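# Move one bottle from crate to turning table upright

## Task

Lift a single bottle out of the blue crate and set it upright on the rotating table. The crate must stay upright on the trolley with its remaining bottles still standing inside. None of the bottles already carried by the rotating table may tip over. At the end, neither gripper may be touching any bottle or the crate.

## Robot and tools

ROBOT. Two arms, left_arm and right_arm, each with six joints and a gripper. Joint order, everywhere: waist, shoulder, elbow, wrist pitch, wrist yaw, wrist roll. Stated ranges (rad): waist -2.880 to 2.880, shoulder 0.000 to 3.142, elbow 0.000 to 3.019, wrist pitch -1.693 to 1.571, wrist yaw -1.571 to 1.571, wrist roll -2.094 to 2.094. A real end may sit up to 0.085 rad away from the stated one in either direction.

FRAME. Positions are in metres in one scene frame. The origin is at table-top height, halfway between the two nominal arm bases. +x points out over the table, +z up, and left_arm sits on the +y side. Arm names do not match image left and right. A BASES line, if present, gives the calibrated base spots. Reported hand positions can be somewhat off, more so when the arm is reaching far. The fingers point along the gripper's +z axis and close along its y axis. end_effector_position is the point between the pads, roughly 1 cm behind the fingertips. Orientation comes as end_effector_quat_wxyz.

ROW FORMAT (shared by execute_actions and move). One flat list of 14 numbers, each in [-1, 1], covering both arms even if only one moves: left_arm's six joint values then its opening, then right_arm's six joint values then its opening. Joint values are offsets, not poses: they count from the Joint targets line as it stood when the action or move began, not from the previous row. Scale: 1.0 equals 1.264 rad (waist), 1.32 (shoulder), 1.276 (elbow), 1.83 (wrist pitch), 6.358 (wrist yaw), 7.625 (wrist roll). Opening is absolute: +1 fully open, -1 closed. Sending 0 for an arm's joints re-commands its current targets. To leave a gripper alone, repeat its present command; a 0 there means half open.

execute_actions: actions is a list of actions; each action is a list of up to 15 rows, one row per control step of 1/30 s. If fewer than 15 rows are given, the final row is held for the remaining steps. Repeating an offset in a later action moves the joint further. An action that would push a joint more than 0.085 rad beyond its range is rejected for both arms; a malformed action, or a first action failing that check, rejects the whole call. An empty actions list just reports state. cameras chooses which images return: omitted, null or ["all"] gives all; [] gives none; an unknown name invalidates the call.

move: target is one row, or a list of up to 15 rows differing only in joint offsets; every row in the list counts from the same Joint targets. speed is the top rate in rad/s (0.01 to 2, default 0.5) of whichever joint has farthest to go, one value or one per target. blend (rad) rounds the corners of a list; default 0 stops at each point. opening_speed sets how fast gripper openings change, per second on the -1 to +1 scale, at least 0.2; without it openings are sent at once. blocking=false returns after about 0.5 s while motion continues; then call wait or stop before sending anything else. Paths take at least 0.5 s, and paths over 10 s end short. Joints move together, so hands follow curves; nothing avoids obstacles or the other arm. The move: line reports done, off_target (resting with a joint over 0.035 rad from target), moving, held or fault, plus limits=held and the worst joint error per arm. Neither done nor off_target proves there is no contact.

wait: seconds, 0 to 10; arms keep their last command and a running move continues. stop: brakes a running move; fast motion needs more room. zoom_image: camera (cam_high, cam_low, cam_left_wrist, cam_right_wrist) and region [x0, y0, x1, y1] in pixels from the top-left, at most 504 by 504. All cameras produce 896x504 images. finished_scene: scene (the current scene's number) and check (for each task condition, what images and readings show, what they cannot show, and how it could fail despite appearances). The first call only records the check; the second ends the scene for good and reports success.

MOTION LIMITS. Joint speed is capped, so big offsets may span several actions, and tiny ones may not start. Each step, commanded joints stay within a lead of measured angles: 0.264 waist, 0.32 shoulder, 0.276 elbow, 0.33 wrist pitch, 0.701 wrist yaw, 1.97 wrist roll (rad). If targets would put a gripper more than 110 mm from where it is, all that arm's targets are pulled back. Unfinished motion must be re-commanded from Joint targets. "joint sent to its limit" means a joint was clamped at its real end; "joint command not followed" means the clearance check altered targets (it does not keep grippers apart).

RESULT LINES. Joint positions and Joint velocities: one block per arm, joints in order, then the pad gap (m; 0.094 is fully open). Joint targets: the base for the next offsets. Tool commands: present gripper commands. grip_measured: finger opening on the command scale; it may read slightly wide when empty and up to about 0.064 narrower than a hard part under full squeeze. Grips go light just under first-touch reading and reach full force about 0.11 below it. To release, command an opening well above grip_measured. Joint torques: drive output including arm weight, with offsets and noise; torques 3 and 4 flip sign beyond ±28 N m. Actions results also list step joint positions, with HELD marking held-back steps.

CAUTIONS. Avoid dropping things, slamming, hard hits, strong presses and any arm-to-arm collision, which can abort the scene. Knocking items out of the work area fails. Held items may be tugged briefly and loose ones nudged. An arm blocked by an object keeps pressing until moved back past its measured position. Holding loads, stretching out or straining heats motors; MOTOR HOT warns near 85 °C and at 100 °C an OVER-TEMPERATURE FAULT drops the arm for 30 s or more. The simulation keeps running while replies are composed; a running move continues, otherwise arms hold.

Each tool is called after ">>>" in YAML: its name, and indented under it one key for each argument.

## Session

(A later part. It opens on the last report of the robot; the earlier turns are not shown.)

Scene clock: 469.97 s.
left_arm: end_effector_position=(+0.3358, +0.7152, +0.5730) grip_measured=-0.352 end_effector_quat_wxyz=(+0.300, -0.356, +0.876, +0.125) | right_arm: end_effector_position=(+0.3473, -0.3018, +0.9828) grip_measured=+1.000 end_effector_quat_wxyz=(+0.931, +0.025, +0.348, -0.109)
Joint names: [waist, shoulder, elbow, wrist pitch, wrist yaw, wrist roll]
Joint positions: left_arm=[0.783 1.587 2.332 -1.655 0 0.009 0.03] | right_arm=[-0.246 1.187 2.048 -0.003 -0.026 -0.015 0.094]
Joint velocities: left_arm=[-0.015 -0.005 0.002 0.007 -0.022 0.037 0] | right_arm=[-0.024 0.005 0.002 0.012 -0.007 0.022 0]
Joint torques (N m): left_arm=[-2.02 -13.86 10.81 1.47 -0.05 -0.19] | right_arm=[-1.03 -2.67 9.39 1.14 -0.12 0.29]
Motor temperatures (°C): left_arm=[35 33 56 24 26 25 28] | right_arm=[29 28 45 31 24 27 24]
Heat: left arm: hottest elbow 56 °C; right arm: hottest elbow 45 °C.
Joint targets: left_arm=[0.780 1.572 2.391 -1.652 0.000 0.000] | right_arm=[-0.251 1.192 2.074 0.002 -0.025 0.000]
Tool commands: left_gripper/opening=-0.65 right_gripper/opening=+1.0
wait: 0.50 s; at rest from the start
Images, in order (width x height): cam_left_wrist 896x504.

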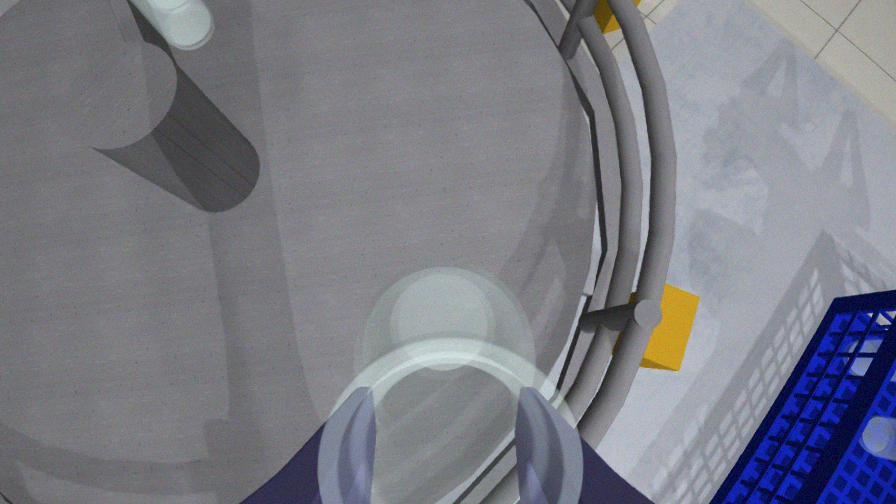

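>>> wait:
  seconds: 0.3
  cameras: ["cam_left_wrist"]

>>> zoom_image:
  camera: "cam_left_wrist"
  region: [250, 60, 570, 260]

>>> wait:
  seconds: 0.4
  cameras: ["cam_left_wrist"]

>>> zoom_image:
  camera: "cam_left_wrist"
  region: [250, 60, 570, 260]

>>> wait:
  seconds: 0.8
  cameras: ["cam_left_wrist"]

>>> zoom_image:
  camera: "cam_left_wrist"
  region: [250, 60, 570, 260]

Scene clock: 480.80 s.
left_arm: end_effector_position=(+0.3358, +0.7152, +0.5730) grip_measured=-0.352 end_effector_quat_wxyz=(+0.300, -0.356, +0.876, +0.125) | right_arm: end_effector_position=(+0.3473, -0.3018, +0.9828) grip_measured=+1.000 end_effector_quat_wxyz=(+0.931, +0.025, +0.348, -0.109)
Joint names: [waist, shoulder, elbow, wrist pitch, wrist yaw, wrist roll]
Joint positions: left_arm=[0.783 1.587 2.332 -1.655 0 0.009 0.03] | right_arm=[-0.246 1.187 2.048 -0.003 -0.026 -0.015 0.094]
Joint velocities: left_arm=[0.005 0.005 -0.012 0.017 -0.081 -0.066 0.001] | right_arm=[-0.005 -0.015 0.002 -0.002 0.037 -0.081 0]
Joint torques (N m): left_arm=[-2.02 -13.39 10.84 1.5 -0.03 -0.2] | right_arm=[-0.97 -2.67 9.37 1.14 -0.12 0.29]
Motor temperatures (°C): left_arm=[35 33 56 24 26 25 28] | right_arm=[29 28 45 31 24 27 24]
Heat: left arm: hottest elbow 56 °C; right arm: hottest elbow 45 °C.
Joint targets: left_arm=[0.780 1.572 2.391 -1.652 0.000 0.000] | right_arm=[-0.251 1.192 2.074 0.002 -0.025 0.000]
Tool commands: left_gripper/opening=-0.65 right_gripper/opening=+1.0
wait: 0.30 s; at rest from the start
Images, in order (width x height): cam_left_wrist 896x504.

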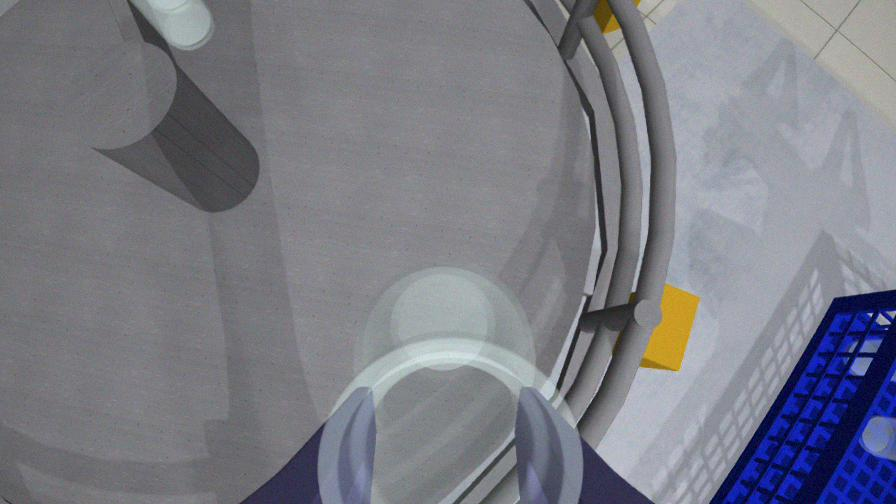

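Scaled by 1.575 from the camera's 896x504 image, which has a finer 1280x720 frame.

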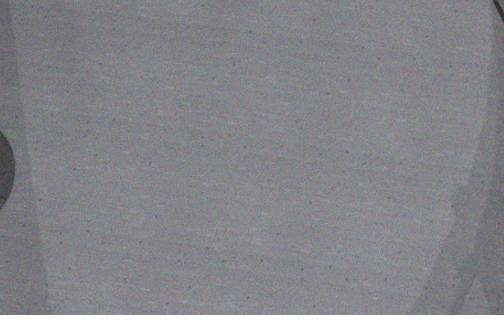

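Scene clock: 481.20 s.
left_arm: end_effector_position=(+0.3358, +0.7152, +0.5730) grip_measured=-0.352 end_effector_quat_wxyz=(+0.300, -0.356, +0.876, +0.125) | right_arm: end_effector_position=(+0.3473, -0.3018, +0.9828) grip_measured=+1.000 end_effector_quat_wxyz=(+0.931, +0.025, +0.348, -0.109)
Joint names: [waist, shoulder, elbow, wrist pitch, wrist yaw, wrist roll]
Joint positions: left_arm=[0.783 1.587 2.332 -1.655 0 0.009 0.03] | right_arm=[-0.246 1.187 2.048 -0.003 -0.026 -0.015 0.094]
Joint velocities: left_arm=[0.015 0.005 -0.002 0.017 -0.051 -0.007 0] | right_arm=[-0.015 0.005 0.012 0.017 -0.007 -0.066 0]
Joint torques (N m): left_arm=[-2.02 -13.63 11 1.48 0.01 -0.21] | right_arm=[-1.03 -2.61 9.39 1.14 -0.12 0.29]
Motor temperatures (°C): left_arm=[35 33 56 24 26 25 28] | right_arm=[29 28 45 31 24 27 24]
Heat: left arm: hottest elbow 56 °C; right arm: hottest elbow 45 °C.
Joint targets: left_arm=[0.780 1.572 2.391 -1.652 0.000 0.000] | right_arm=[-0.251 1.192 2.074 0.002 -0.025 0.000]
Tool commands: left_gripper/opening=-0.65 right_gripper/opening=+1.0
wait: 0.40 s; at rest by 0.17 s
Images, in order (width x height): cam_left_wrist 896x504.

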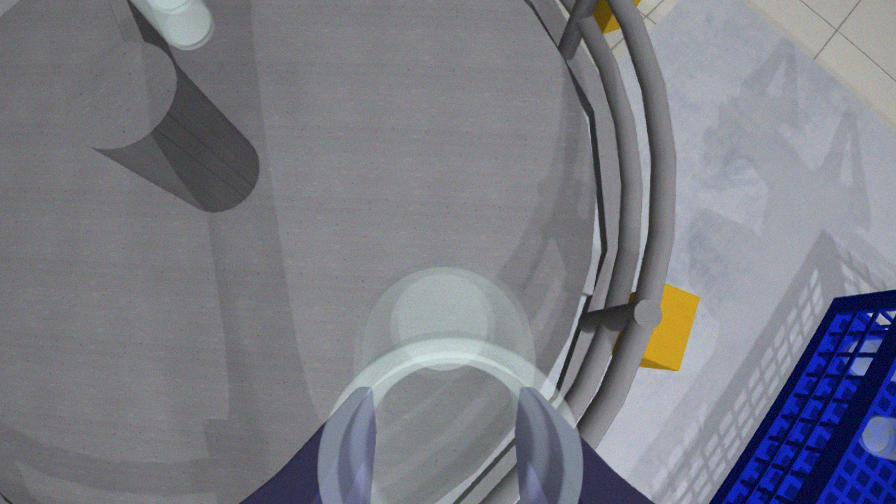

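Scaled by 1.575 from the camera's 896x504 image, which has a finer 1280x720 frame.

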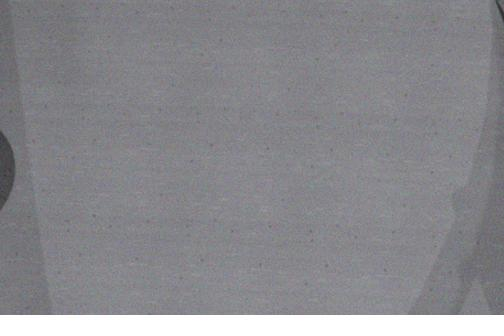

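Scene clock: 482.00 s.
left_arm: end_effector_position=(+0.3358, +0.7152, +0.5730) grip_measured=-0.352 end_effector_quat_wxyz=(+0.300, -0.356, +0.876, +0.125) | right_arm: end_effector_position=(+0.3473, -0.3018, +0.9828) grip_measured=+1.000 end_effector_quat_wxyz=(+0.931, +0.025, +0.348, -0.109)
Joint names: [waist, shoulder, elbow, wrist pitch, wrist yaw, wrist roll]
Joint positions: left_arm=[0.783 1.587 2.332 -1.655 0 0.009 0.03] | right_arm=[-0.246 1.187 2.048 -0.003 -0.026 -0.015 0.094]
Joint velocities: left_arm=[-0.005 -0.005 -0.007 -0.012 0.007 0.007 0] | right_arm=[-0.005 -0.005 -0.022 -0.012 -0.051 0.007 0]
Joint torques (N m): left_arm=[-2.08 -13.63 10.91 1.54 -0.05 -0.21] | right_arm=[-0.91 -2.67 9.4 1.14 -0.12 0.29]
Motor temperatures (°C): left_arm=[35 33 56 24 26 25 28] | right_arm=[29 28 45 31 24 27 24]
Heat: left arm: hottest elbow 56 °C; right arm: hottest elbow 45 °C.
Joint targets: left_arm=[0.780 1.572 2.391 -1.652 0.000 0.000] | right_arm=[-0.251 1.192 2.074 0.002 -0.025 0.000]
Tool commands: left_gripper/opening=-0.65 right_gripper/opening=+1.0
wait: 0.80 s; at rest by 0.17 s
Images, in order (width x height): cam_left_wrist 896x504.

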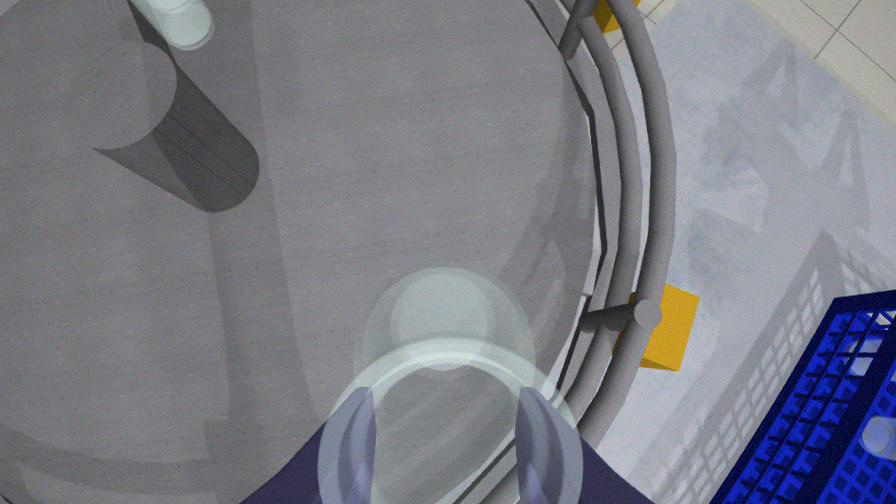

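Scaled by 1.575 from the camera's 896x504 image, which has a finer 1280x720 frame.

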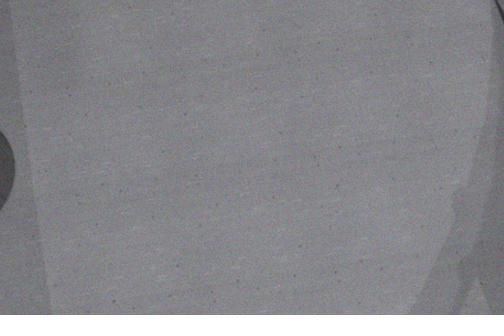

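>>> move:
  target: [-0.0222, 0.2258, 0.0846, 0.0284, 0, 0, -0.65, 0, 0, 0, 0, 0, 0, 1]
  speed: 0.3
  cameras: ["cam_left_wrist", "cam_low", "cam_high"]

Scene clock: 514.13 s.
left_arm: end_effector_position=(+0.4338, +0.7889, +0.4477) grip_measured=-0.352 end_effector_quat_wxyz=(+0.225, -0.354, +0.903, +0.091) | right_arm: end_effector_position=(+0.3473, -0.3018, +0.9828) grip_measured=+1.000 end_effector_quat_wxyz=(+0.931, +0.025, +0.348, -0.109)
Joint names: [waist, shoulder, elbow, wrist pitch, wrist yaw, wrist roll]
Joint positions: left_arm=[0.758 1.892 2.433 -1.621 0 0.009 0.03] | right_arm=[-0.246 1.187 2.048 -0.003 -0.026 -0.015 0.094]
Joint velocities: left_arm=[-0.005 -0.005 -0.012 -0.042 -0.022 -0.051 0.001] | right_arm=[-0.015 -0.005 -0.002 -0.007 0.007 -0.007 0]
Joint torques (N m): left_arm=[-2.02 -19.08 12.23 2.1 -0.02 -0.19] | right_arm=[-0.97 -2.67 9.4 1.13 -0.12 0.29]
Motor temperatures (°C): left_arm=[35 34 57 24 26 25 28] | right_arm=[29 28 45 30 24 27 24]
Heat: left arm: hottest elbow 57 °C; right arm: hottest elbow 45 °C.
Joint targets: left_arm=[0.752 1.870 2.499 -1.601 0.000 0.000] | right_arm=[-0.251 1.192 2.074 0.002 -0.025 0.000]
move: off_target (left_arm); left_arm: the elbow is farthest, 0.066 rad from its target
Images, in order (width x height): cam_high 896x504, cam_low 896x504, cam_left_wrist 896x504.

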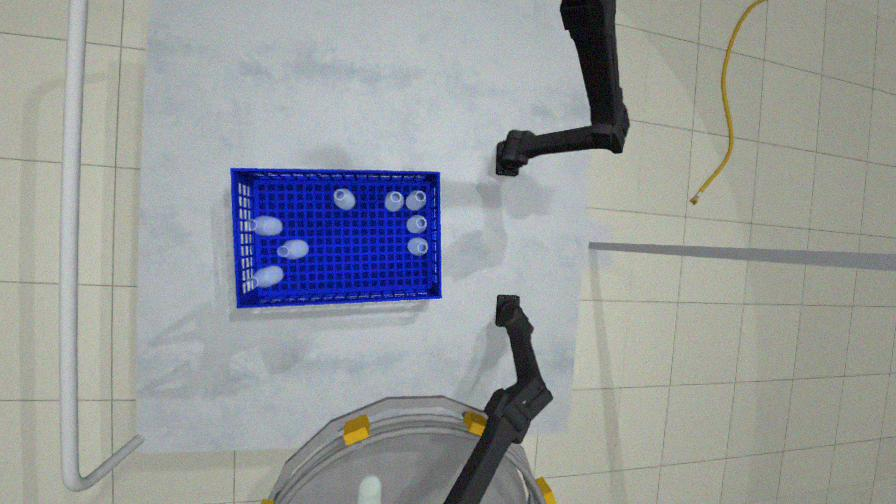

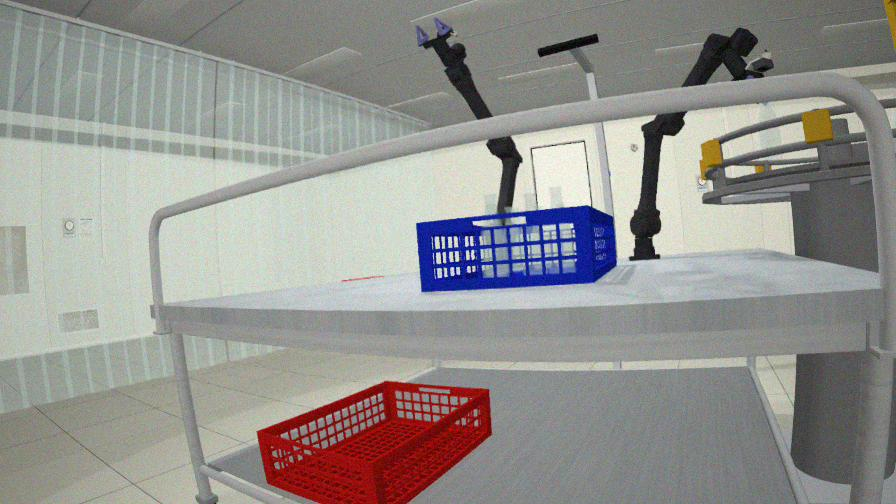

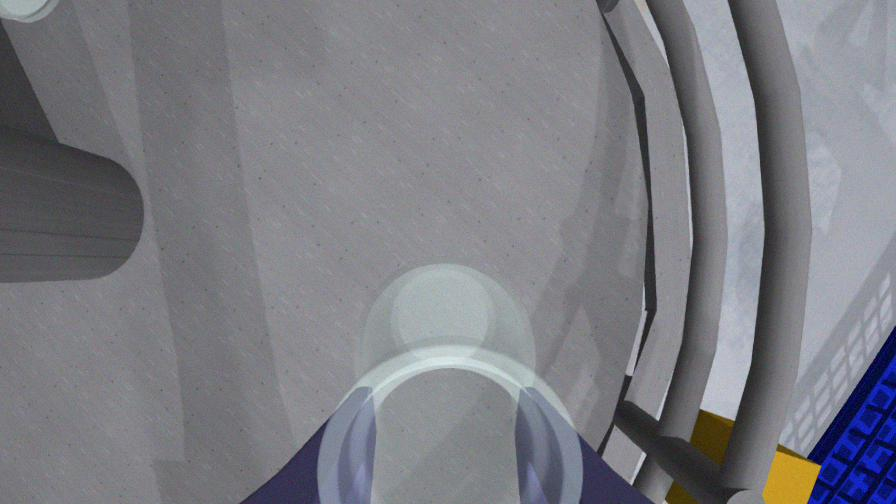

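>>> move:
  target: [0, -0.0553, -0.1889, 0.0738, 0, 0, -0.65, 0, 0, 0, 0, 0, 0, 1]
  speed: 0.2
  cameras: ["cam_left_wrist"]

Scene clock: 551.87 s.
left_arm: end_effector_position=(+0.4377, +0.7925, +0.4092) grip_measured=-0.352 end_effector_quat_wxyz=(+0.223, -0.354, +0.904, +0.090) | right_arm: end_effector_position=(+0.3473, -0.3018, +0.9828) grip_measured=+1.000 end_effector_quat_wxyz=(+0.931, +0.025, +0.348, -0.109)
Joint names: [waist, shoulder, elbow, wrist pitch, wrist yaw, wrist roll]
Joint positions: left_arm=[0.758 1.84 2.242 -1.486 0 0.009 0.03] | right_arm=[-0.246 1.187 2.048 -0.003 -0.026 -0.015 0.094]
Joint velocities: left_arm=[-0.005 -0.015 -0.002 -0.032 -0.022 -0.081 -0.001] | right_arm=[0.005 0.005 -0.007 -0.007 0.037 0.022 0]
Joint torques (N m): left_arm=[-2.61 -20.89 9.09 1.89 -0.04 -0.2] | right_arm=[-0.91 -2.61 9.39 1.13 -0.12 0.29]
Motor temperatures (°C): left_arm=[35 38 59 24 25 25 29] | right_arm=[28 28 45 30 24 27 23]
Heat: left arm: hottest elbow 59 °C; right arm: hottest elbow 45 °C.
Joint targets: left_arm=[0.752 1.797 2.257 -1.466 0.000 0.000] | right_arm=[-0.251 1.192 2.074 0.002 -0.025 0.000]
move: off_target (left_arm); left_arm: the shoulder is farthest, 0.043 rad from its target
Images, in order (width x height): cam_left_wrist 896x504.

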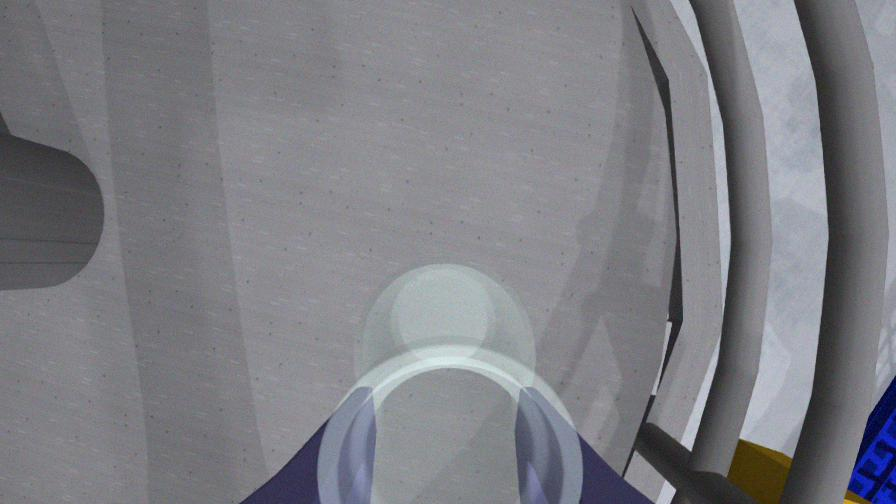

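>>> zoom_image:
  camera: "cam_left_wrist"
  region: [300, 220, 620, 420]

Scaled by 1.575 from the camera's 896x504 image, which has a finer 1280x720 frame.

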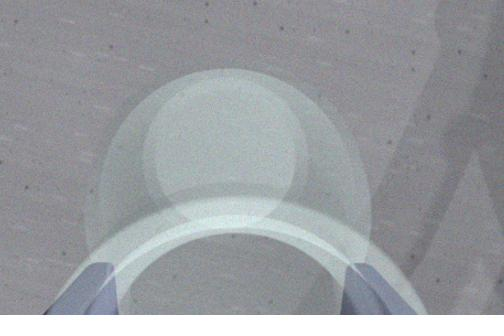

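>>> move:
  target: [0, 0.0212, -0.0118, 0.0196, 0, 0, -0.65, 0, 0, 0, 0, 0, 0, 1]
  speed: 0.1
  cameras: ["cam_left_wrist"]

Scene clock: 582.40 s.
left_arm: end_effector_position=(+0.4422, +0.7968, +0.4069) grip_measured=-0.352 end_effector_quat_wxyz=(+0.233, -0.353, +0.901, +0.094) | right_arm: end_effector_position=(+0.3473, -0.3018, +0.9828) grip_measured=+1.000 end_effector_quat_wxyz=(+0.931, +0.025, +0.348, -0.109)
Joint names: [waist, shoulder, elbow, wrist pitch, wrist yaw, wrist roll]
Joint positions: left_arm=[0.758 1.839 2.226 -1.451 0 0.009 0.03] | right_arm=[-0.246 1.187 2.048 -0.003 -0.026 -0.015 0.094]
Joint velocities: left_arm=[-0.005 -0.015 0.012 -0.002 0.007 0.022 0] | right_arm=[-0.015 -0.024 -0.007 -0.002 -0.066 -0.066 0]
Joint torques (N m): left_arm=[-2.67 -18.73 9.09 1.99 -0.04 -0.2] | right_arm=[-1.03 -2.67 9.4 1.14 -0.12 0.3]
Motor temperatures (°C): left_arm=[35 36 55 24 25 25 29] | right_arm=[28 28 45 30 24 27 23]
Heat: left arm: hottest elbow 55 °C; right arm: hottest elbow 45 °C.
Joint targets: left_arm=[0.752 1.825 2.242 -1.430 0.000 0.000] | right_arm=[-0.251 1.192 2.074 0.002 -0.025 0.000]
move: done
Images, in order (width x height): cam_left_wrist 896x504.

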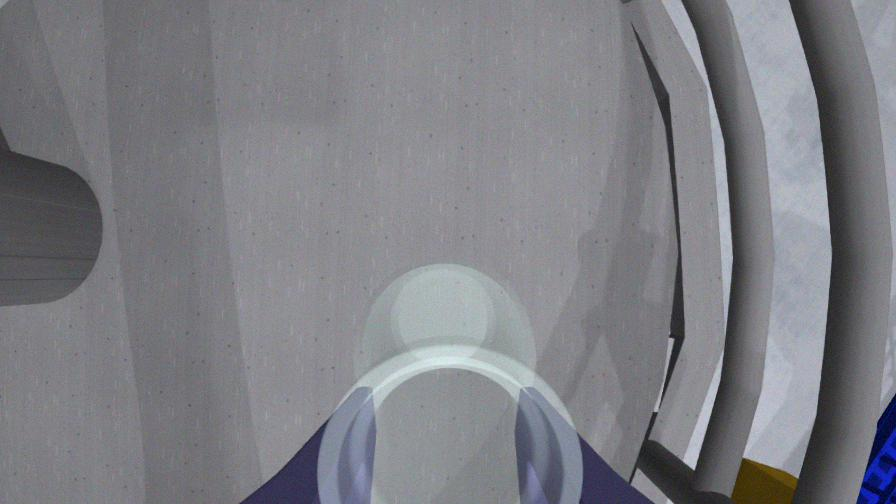

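>>> move:
  target: [0, 0, -0.0094, 0.0120, 0, 0, -0.65, 0, 0, 0, 0, 0, 0, 1]
  speed: 0.1
  cameras: ["cam_left_wrist"]

Scene clock: 587.33 s.
left_arm: end_effector_position=(+0.4450, +0.7994, +0.4037) grip_measured=-0.352 end_effector_quat_wxyz=(+0.237, -0.352, +0.900, +0.095) | right_arm: end_effector_position=(+0.3473, -0.3018, +0.9828) grip_measured=+1.000 end_effector_quat_wxyz=(+0.931, +0.025, +0.348, -0.109)
Joint names: [waist, shoulder, elbow, wrist pitch, wrist yaw, wrist roll]
Joint positions: left_arm=[0.758 1.839 2.214 -1.429 0 0.009 0.03] | right_arm=[-0.246 1.187 2.048 -0.003 -0.026 -0.015 0.094]
Joint velocities: left_arm=[-0.005 0.005 0.002 0.002 -0.022 0.022 -0.001] | right_arm=[0.005 -0.015 -0.022 0.012 -0.051 0.051 0]
Joint torques (N m): left_arm=[-2.26 -18.84 9.29 2.15 -0.05 -0.23] | right_arm=[-1.03 -2.67 9.37 1.14 -0.12 0.29]
Motor temperatures (°C): left_arm=[35 36 55 24 25 25 29] | right_arm=[28 28 45 30 24 27 23]
Heat: left arm: hottest elbow 55 °C; right arm: hottest elbow 45 °C.
Joint targets: left_arm=[0.752 1.825 2.230 -1.408 0.000 0.000] | right_arm=[-0.251 1.192 2.074 0.002 -0.025 0.000]
move: done
Images, in order (width x height): cam_left_wrist 896x504.

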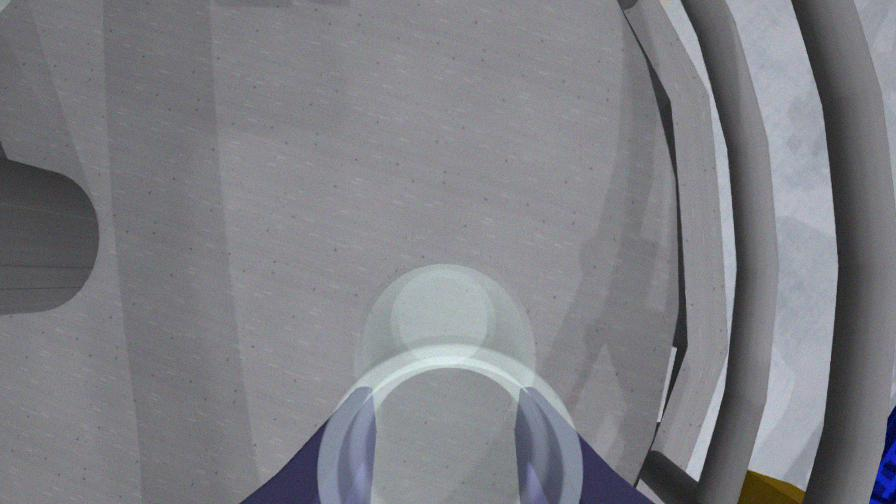

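>>> move:
  target: [0, 0, -0.0094, 0.0066, 0, 0, -0.65, 0, 0, 0, 0, 0, 0, 1]
  speed: 0.1
  cameras: ["cam_left_wrist"]

Scene clock: 593.07 s.
left_arm: end_effector_position=(+0.4484, +0.8015, +0.4016) grip_measured=-0.352 end_effector_quat_wxyz=(+0.242, -0.352, +0.899, +0.097) | right_arm: end_effector_position=(+0.3473, -0.3018, +0.9828) grip_measured=+1.000 end_effector_quat_wxyz=(+0.931, +0.025, +0.348, -0.109)
Joint names: [waist, shoulder, elbow, wrist pitch, wrist yaw, wrist roll]
Joint positions: left_arm=[0.757 1.839 2.204 -1.408 0 0.008 0.03] | right_arm=[-0.246 1.187 2.048 -0.003 -0.026 -0.015 0.094]
Joint velocities: left_arm=[-0.015 -0.005 0.002 -0.007 -0.007 -0.007 0] | right_arm=[-0.005 0.005 0.007 0.012 -0.066 -0.037 0]
Joint torques (N m): left_arm=[-2.49 -18.9 9.11 1.77 0.01 -0.22] | right_arm=[-0.97 -2.67 9.4 1.16 -0.12 0.29]
Motor temperatures (°C): left_arm=[35 36 54 24 25 25 29] | right_arm=[28 28 46 30 24 27 23]
Heat: left arm: hottest elbow 54 °C; right arm: hottest elbow 46 °C.
Joint targets: left_arm=[0.752 1.825 2.218 -1.396 0.000 0.000] | right_arm=[-0.251 1.192 2.074 0.002 -0.025 0.000]
move: done
Images, in order (width x height): cam_left_wrist 896x504.

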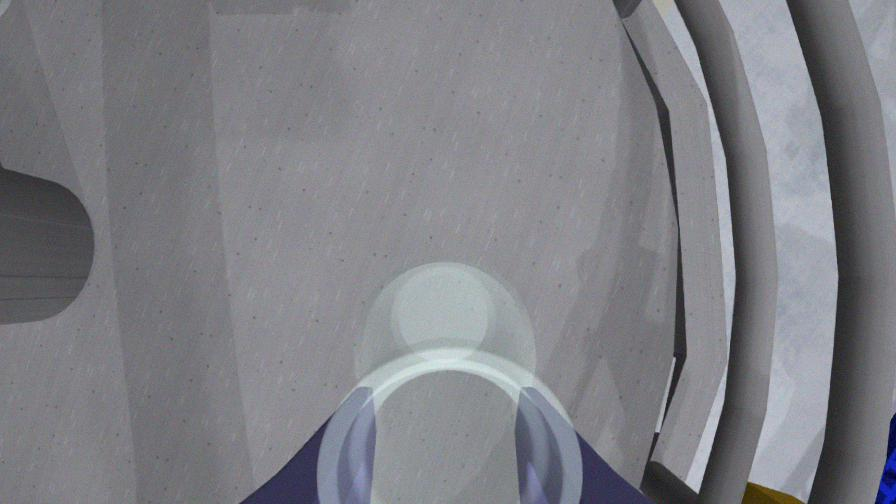

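>>> execute_actions:
  actions:
    - [[0, 0, 0, 0, 0, 0, 1, 0, 0, 0, 0, 0, 0, 1]]
  cameras: ["cam_left_wrist", "cam_high"]

>>> wait:
  seconds: 0.3
  cameras: ["cam_left_wrist", "cam_low"]

Scene clock: 604.93 s.
left_arm: end_effector_position=(+0.4523, +0.8010, +0.4026) grip_measured=+0.998 end_effector_quat_wxyz=(+0.248, -0.350, +0.898, +0.097) | right_arm: end_effector_position=(+0.3473, -0.3018, +0.9828) grip_measured=+1.000 end_effector_quat_wxyz=(+0.931, +0.025, +0.348, -0.109)
Joint names: [waist, shoulder, elbow, wrist pitch, wrist yaw, wrist roll]
Joint positions: left_arm=[0.753 1.839 2.202 -1.395 0.003 0.005 0.094] | right_arm=[-0.246 1.187 2.048 -0.003 -0.026 -0.015 0.094]
Joint velocities: left_arm=[-0.015 -0.015 -0.007 0.017 -0.022 -0.007 0.001] | right_arm=[0.005 -0.005 0.007 -0.002 0.007 -0.022 0]
Joint torques (N m): left_arm=[-1.73 -19.08 9.29 1.31 -0.13 -0.18] | right_arm=[-0.97 -2.61 9.39 1.13 -0.12 0.29]
Motor temperatures (°C): left_arm=[35 36 54 23 25 25 29] | right_arm=[28 28 46 30 24 27 23]
Heat: left arm: hottest elbow 54 °C; right arm: hottest elbow 46 °C.
Joint targets: left_arm=[0.752 1.825 2.218 -1.396 0.000 0.000] | right_arm=[-0.251 1.192 2.074 0.002 -0.025 0.000]
Step readings (joint positions of left_arm | right_arm):
0: [0.753 1.839 2.202 -1.395 0.003 0.005] | [-0.246 1.187 2.048 -0.003 -0.026 -0.015]
1: [0.753 1.839 2.202 -1.395 0.003 0.005] | [-0.246 1.187 2.048 -0.003 -0.026 -0.015]
2: [0.753 1.839 2.202 -1.395 0.003 0.005] | [-0.246 1.187 2.048 -0.003 -0.026 -0.015]
4: [0.753 1.839 2.202 -1.395 0.003 0.005] | [-0.246 1.187 2.048 -0.003 -0.026 -0.015]
8: [0.753 1.839 2.202 -1.395 0.003 0.005] | [-0.246 1.187 2.048 -0.003 -0.026 -0.015]
15: [0.753 1.839 2.202 -1.395 0.003 0.005] | [-0.246 1.187 2.048 -0.003 -0.026 -0.015]
Images, in order (width x height): cam_high 896x504, cam_left_wrist 896x504.

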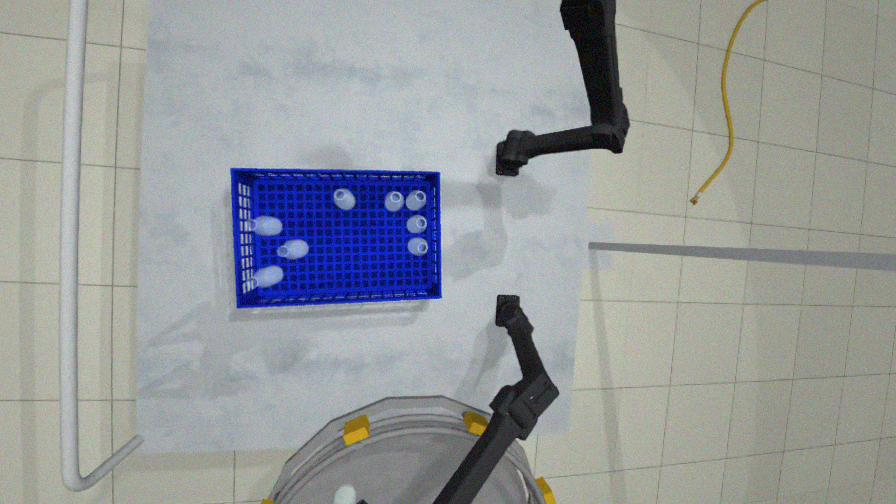

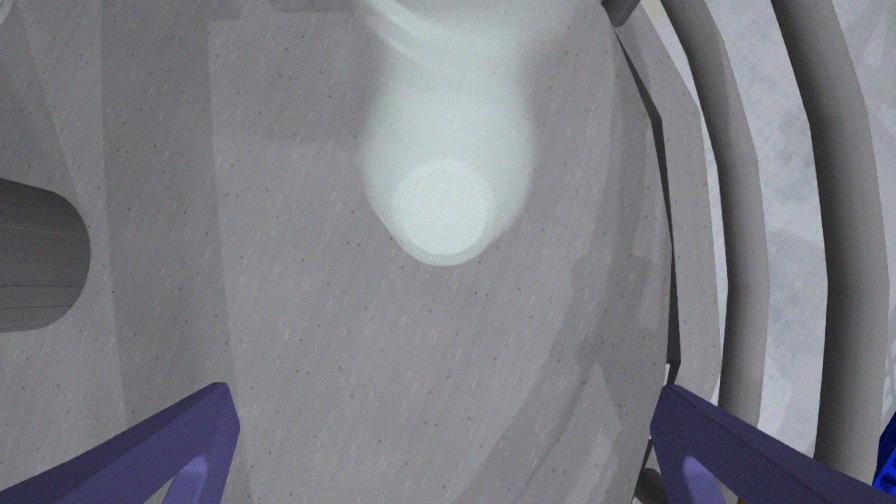

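Scene clock: 605.23 s.
left_arm: end_effector_position=(+0.4523, +0.8010, +0.4026) grip_measured=+0.998 end_effector_quat_wxyz=(+0.248, -0.350, +0.898, +0.097) | right_arm: end_effector_position=(+0.3473, -0.3018, +0.9828) grip_measured=+1.000 end_effector_quat_wxyz=(+0.931, +0.025, +0.348, -0.109)
Joint names: [waist, shoulder, elbow, wrist pitch, wrist yaw, wrist roll]
Joint positions: left_arm=[0.753 1.839 2.202 -1.395 0.003 0.005 0.094] | right_arm=[-0.246 1.187 2.048 -0.003 -0.026 -0.015 0.094]
Joint velocities: left_arm=[0.005 -0.015 0.002 0.017 -0.007 -0.022 0.001] | right_arm=[-0.005 -0.005 0.002 0.012 0.007 0.051 0]
Joint torques (N m): left_arm=[-1.96 -18.67 9.31 1.32 -0.14 -0.17] | right_arm=[-0.97 -2.67 9.4 1.13 -0.12 0.29]
Motor temperatures (°C): left_arm=[35 36 54 23 25 25 29] | right_arm=[28 28 46 30 24 27 23]
Heat: left arm: hottest elbow 54 °C; right arm: hottest elbow 46 °C.
Joint targets: left_arm=[0.752 1.825 2.218 -1.396 0.000 0.000] | right_arm=[-0.251 1.192 2.074 0.002 -0.025 0.000]
Tool commands: left_gripper/opening=+1.0 right_gripper/opening=+1.0
wait: 0.30 s; at rest by 0.17 s
Images, in order (width x height): cam_low 896x504, cam_left_wrist 896x504.

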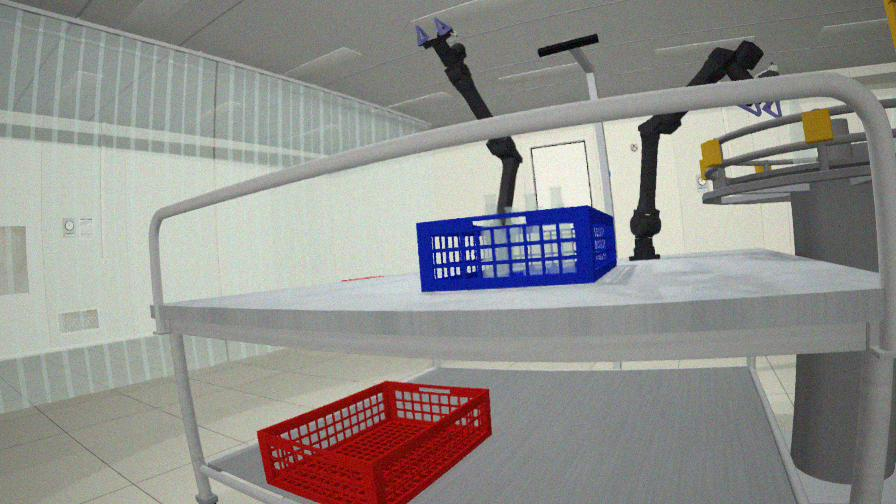

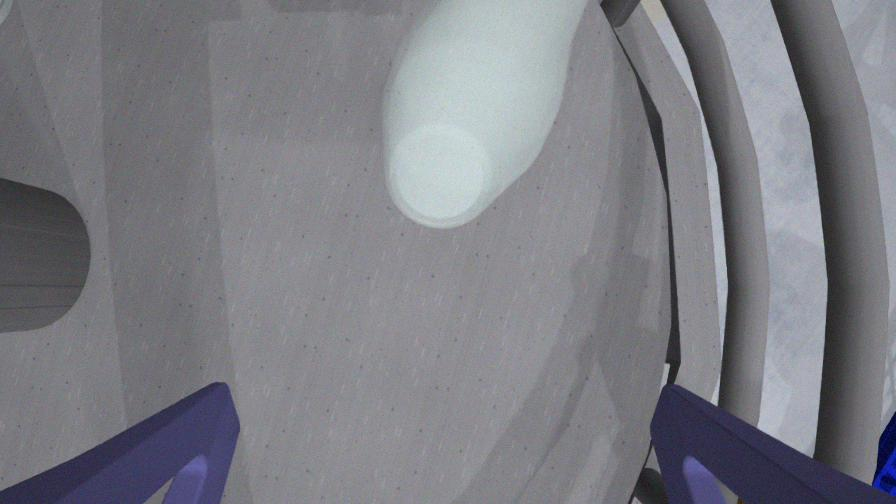

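>>> wait:
  seconds: 0
  cameras: ["cam_left_wrist", "cam_low", "cam_high"]

Scene clock: 614.53 s.
left_arm: end_effector_position=(+0.4523, +0.8010, +0.4026) grip_measured=+0.998 end_effector_quat_wxyz=(+0.248, -0.350, +0.898, +0.097) | right_arm: end_effector_position=(+0.3473, -0.3018, +0.9828) grip_measured=+1.000 end_effector_quat_wxyz=(+0.931, +0.025, +0.348, -0.109)
Joint names: [waist, shoulder, elbow, wrist pitch, wrist yaw, wrist roll]
Joint positions: left_arm=[0.753 1.839 2.202 -1.395 0.003 0.005 0.094] | right_arm=[-0.246 1.187 2.048 -0.003 -0.026 -0.015 0.094]
Joint velocities: left_arm=[0.005 -0.005 -0.037 0.007 -0.022 -0.037 0.001] | right_arm=[-0.015 -0.005 0.002 -0.012 0.037 -0.022 0]
Joint torques (N m): left_arm=[-1.55 -18.49 9.4 1.16 -0.15 -0.16] | right_arm=[-0.97 -2.61 9.39 1.14 -0.12 0.3]
Motor temperatures (°C): left_arm=[34 36 54 23 25 25 28] | right_arm=[28 28 46 30 24 26 23]
Heat: left arm: hottest elbow 54 °C; right arm: hottest elbow 46 °C.
Joint targets: left_arm=[0.752 1.825 2.218 -1.396 0.000 0.000] | right_arm=[-0.251 1.192 2.074 0.002 -0.025 0.000]
Tool commands: left_gripper/opening=+1.0 right_gripper/opening=+1.0
Images, in order (width x height): cam_high 896x504, cam_low 896x504, cam_left_wrist 896x504.

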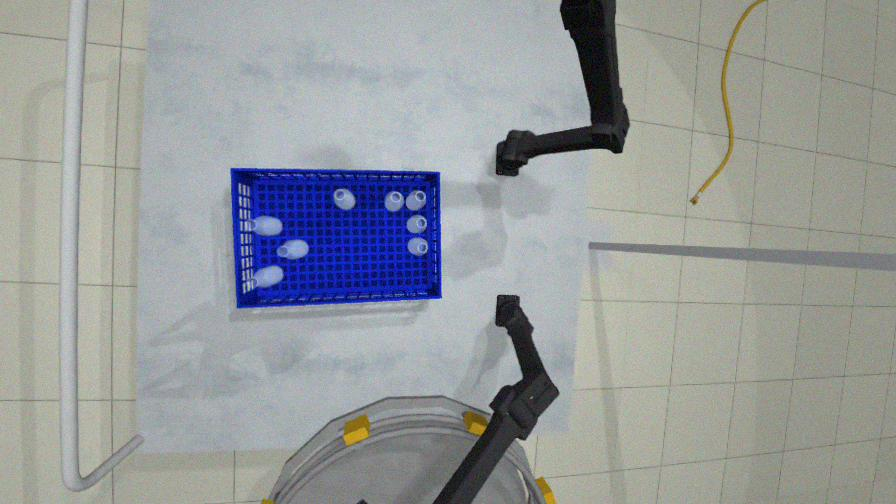

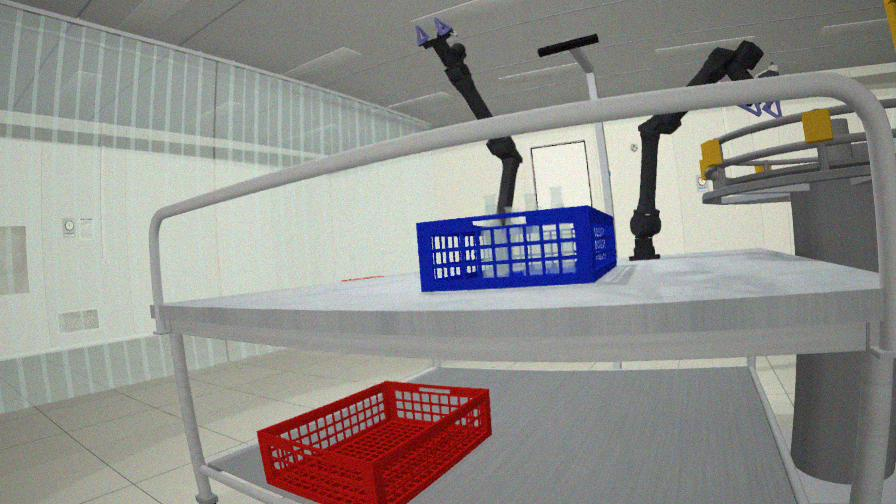

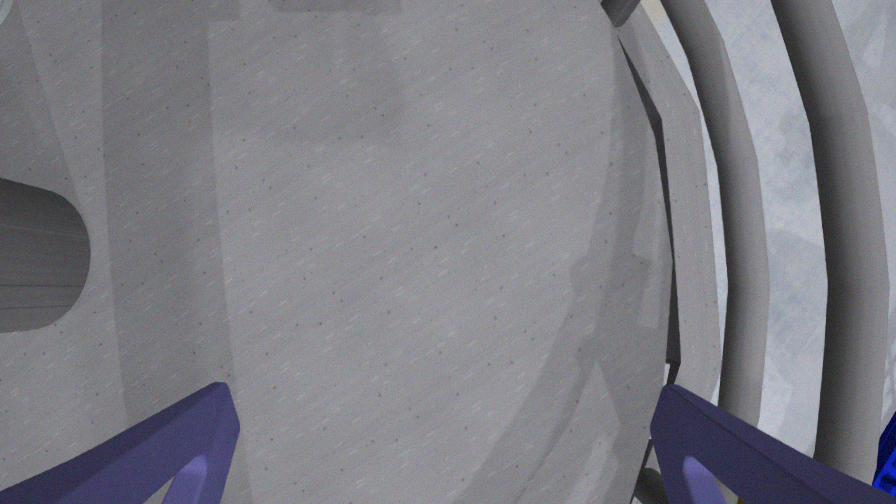

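>>> move:
  target: [0.196, -0.2538, 0.1113, 0.0306, 0, 0, 1, 0, 0, 0, 0, 0, 0, 1]
  speed: 0.6
  cameras: ["cam_left_wrist"]

Scene clock: 623.07 s.
left_arm: end_effector_position=(+0.2496, +0.7855, +0.6791) grip_measured=+0.998 end_effector_quat_wxyz=(+0.445, -0.408, +0.760, +0.241) | right_arm: end_effector_position=(+0.3473, -0.3018, +0.9828) grip_measured=+1.000 end_effector_quat_wxyz=(+0.931, +0.025, +0.348, -0.109)
Joint names: [waist, shoulder, elbow, wrist pitch, wrist yaw, wrist roll]
Joint positions: left_arm=[0.995 1.49 2.335 -1.354 0.002 0.005 0.094] | right_arm=[-0.246 1.187 2.048 -0.003 -0.026 -0.015 0.094]
Joint velocities: left_arm=[0.005 0.005 -0.022 -0.002 0.022 0.037 -0.001] | right_arm=[-0.005 -0.005 0.007 0.007 0.066 0.022 0]
Joint torques (N m): left_arm=[-1.49 -10.46 8.34 2.47 -0.12 -0.21] | right_arm=[-0.97 -2.67 9.4 1.16 -0.12 0.3]
Motor temperatures (°C): left_arm=[34 36 54 23 25 25 28] | right_arm=[28 28 46 30 24 26 23]
Heat: left arm: hottest elbow 54 °C; right arm: hottest elbow 46 °C.
Joint targets: left_arm=[0.999 1.490 2.360 -1.340 0.000 0.000] | right_arm=[-0.251 1.192 2.074 0.002 -0.025 0.000]
move: done
Images, in order (width x height): cam_left_wrist 896x504.

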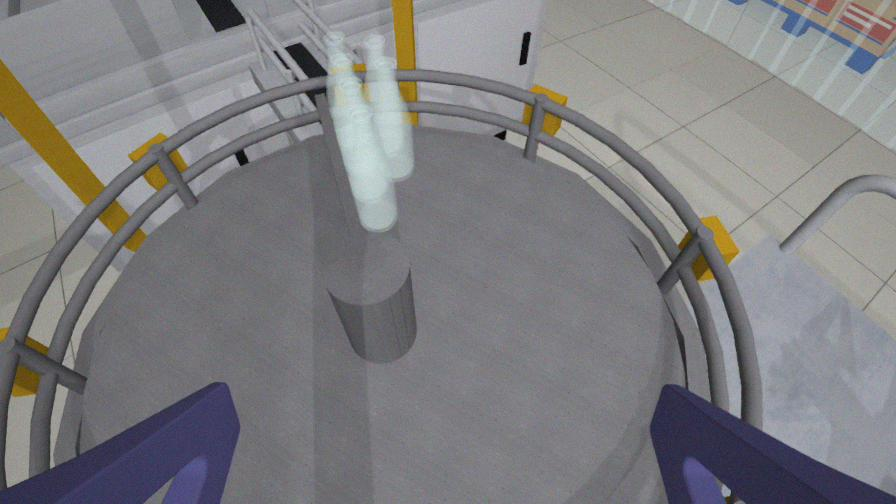

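>>> zoom_image:
  camera: "cam_left_wrist"
  region: [270, 10, 490, 250]

Scaled by 2.100 from the camera's 896x504 image, which has a finer 1280x720 frame.

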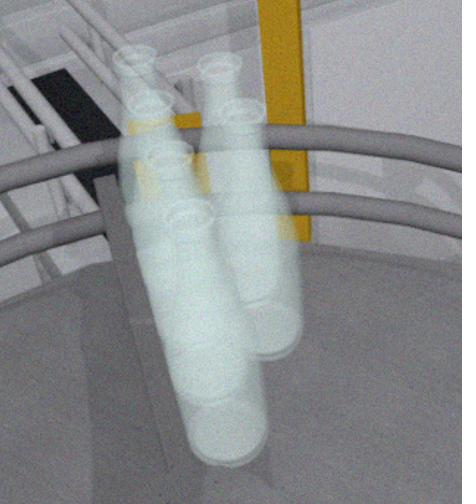

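>>> finished_scene:
  scene: 1
  check: "Bottle out of the crate and upright on the table: the wrist picture shows six upright bottles along the bar of the turning table (four along the bar, two beside them), one more than the five seen before; none lies down. Crate: cam_high shows the blue crate flat on the trolley with the eight remaining bottles standing. Touching: the left gripper is open at z=0.68, well away from bottles, rails and crate; the right arm never touched anything. Pictures cannot show tiny wobble; a bottle hidden behind another could be leaning, so I will take one more picture."

This call ended nothing. Check each condition that your pictures could not show: look closer or test it, and mend what is not met. Then call finished_scene again.

>>> wait:
  seconds: 0.5
  cameras: ["cam_left_wrist", "cam_high", "cam_low"]

>>> zoom_image:
  camera: "cam_left_wrist"
  region: [270, 10, 490, 250]

Scene clock: 635.10 s.
left_arm: end_effector_position=(+0.2496, +0.7855, +0.6791) grip_measured=+0.998 end_effector_quat_wxyz=(+0.445, -0.408, +0.760, +0.241) | right_arm: end_effector_position=(+0.3473, -0.3018, +0.9828) grip_measured=+1.000 end_effector_quat_wxyz=(+0.931, +0.025, +0.348, -0.109)
Joint names: [waist, shoulder, elbow, wrist pitch, wrist yaw, wrist roll]
Joint positions: left_arm=[0.995 1.49 2.335 -1.354 0.002 0.005 0.094] | right_arm=[-0.246 1.187 2.048 -0.003 -0.026 -0.015 0.094]
Joint velocities: left_arm=[-0.015 -0.015 0.007 -0.002 -0.022 -0.037 0] | right_arm=[-0.005 0.005 -0.007 0.012 -0.037 -0.037 0]
Joint torques (N m): left_arm=[-1.49 -10.75 8.18 2.39 -0.13 -0.2] | right_arm=[-0.97 -2.61 9.39 1.13 -0.12 0.3]
Motor temperatures (°C): left_arm=[34 36 52 23 25 25 27] | right_arm=[28 28 46 30 24 26 23]
Heat: left arm: hottest elbow 52 °C; right arm: hottest elbow 46 °C.
Joint targets: left_arm=[0.999 1.490 2.360 -1.340 0.000 0.000] | right_arm=[-0.251 1.192 2.074 0.002 -0.025 0.000]
Tool commands: left_gripper/opening=+1.0 right_gripper/opening=+1.0
wait: 0.50 s; at rest from the start
Images, in order (width x height): cam_high 896x504, cam_low 896x504, cam_left_wrist 896x504.

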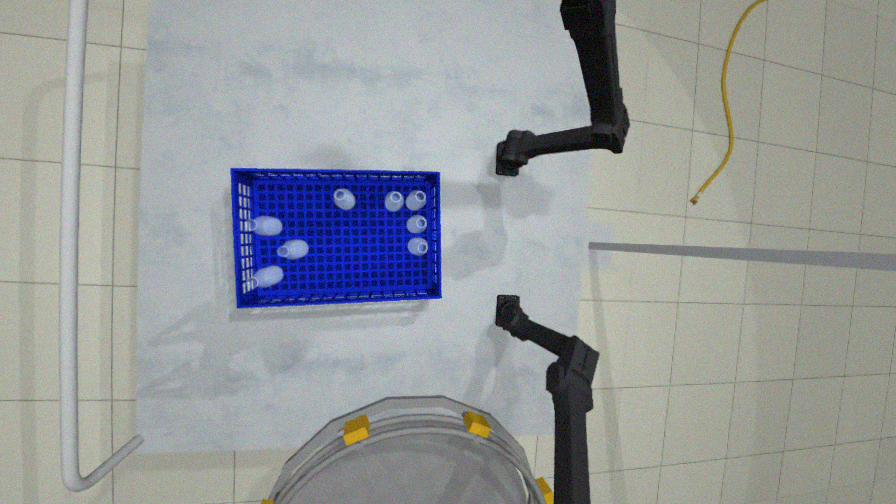

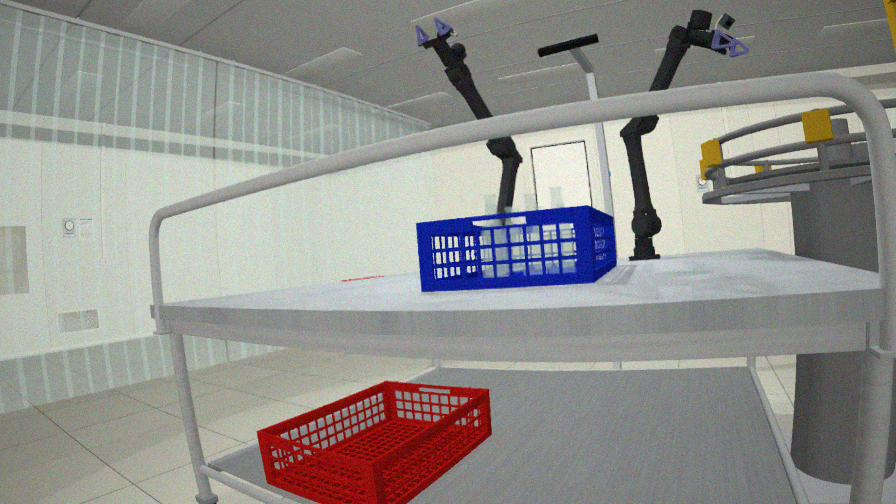

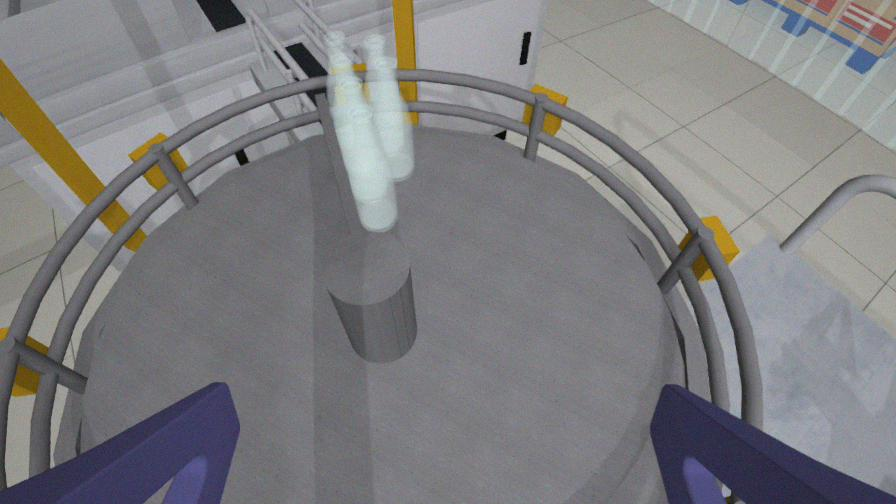

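Scaled by 2.100 from the camera's 896x504 image, which has a finer 1280x720 frame.

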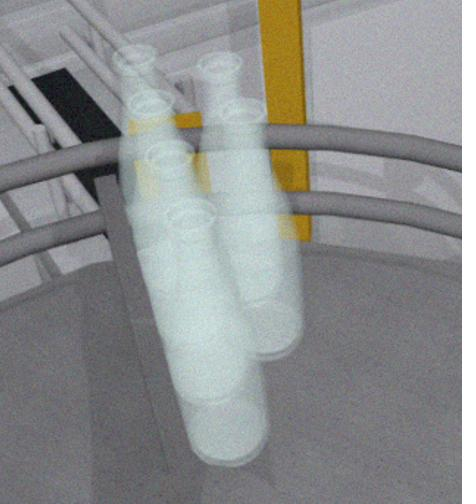

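>>> finished_scene:
  scene: 1
  check: "Two pictures 12 s apart show six bottles standing upright and unmoved against the bar on the turning table (mouths all at rail height or above, bodies vertical, none lying on the disc), i.e. the placed bottle has ridden to the group and stopped upright. cam_high and cam_low show the blue crate flat on the trolley with eight bottles upright in it, unchanged. The left gripper is open and about 0.3 m from the nearest bottle and above the rails; the right arm is parked far from everything. Nothing was knocked out of the work area."

The scene is finished: the task was done.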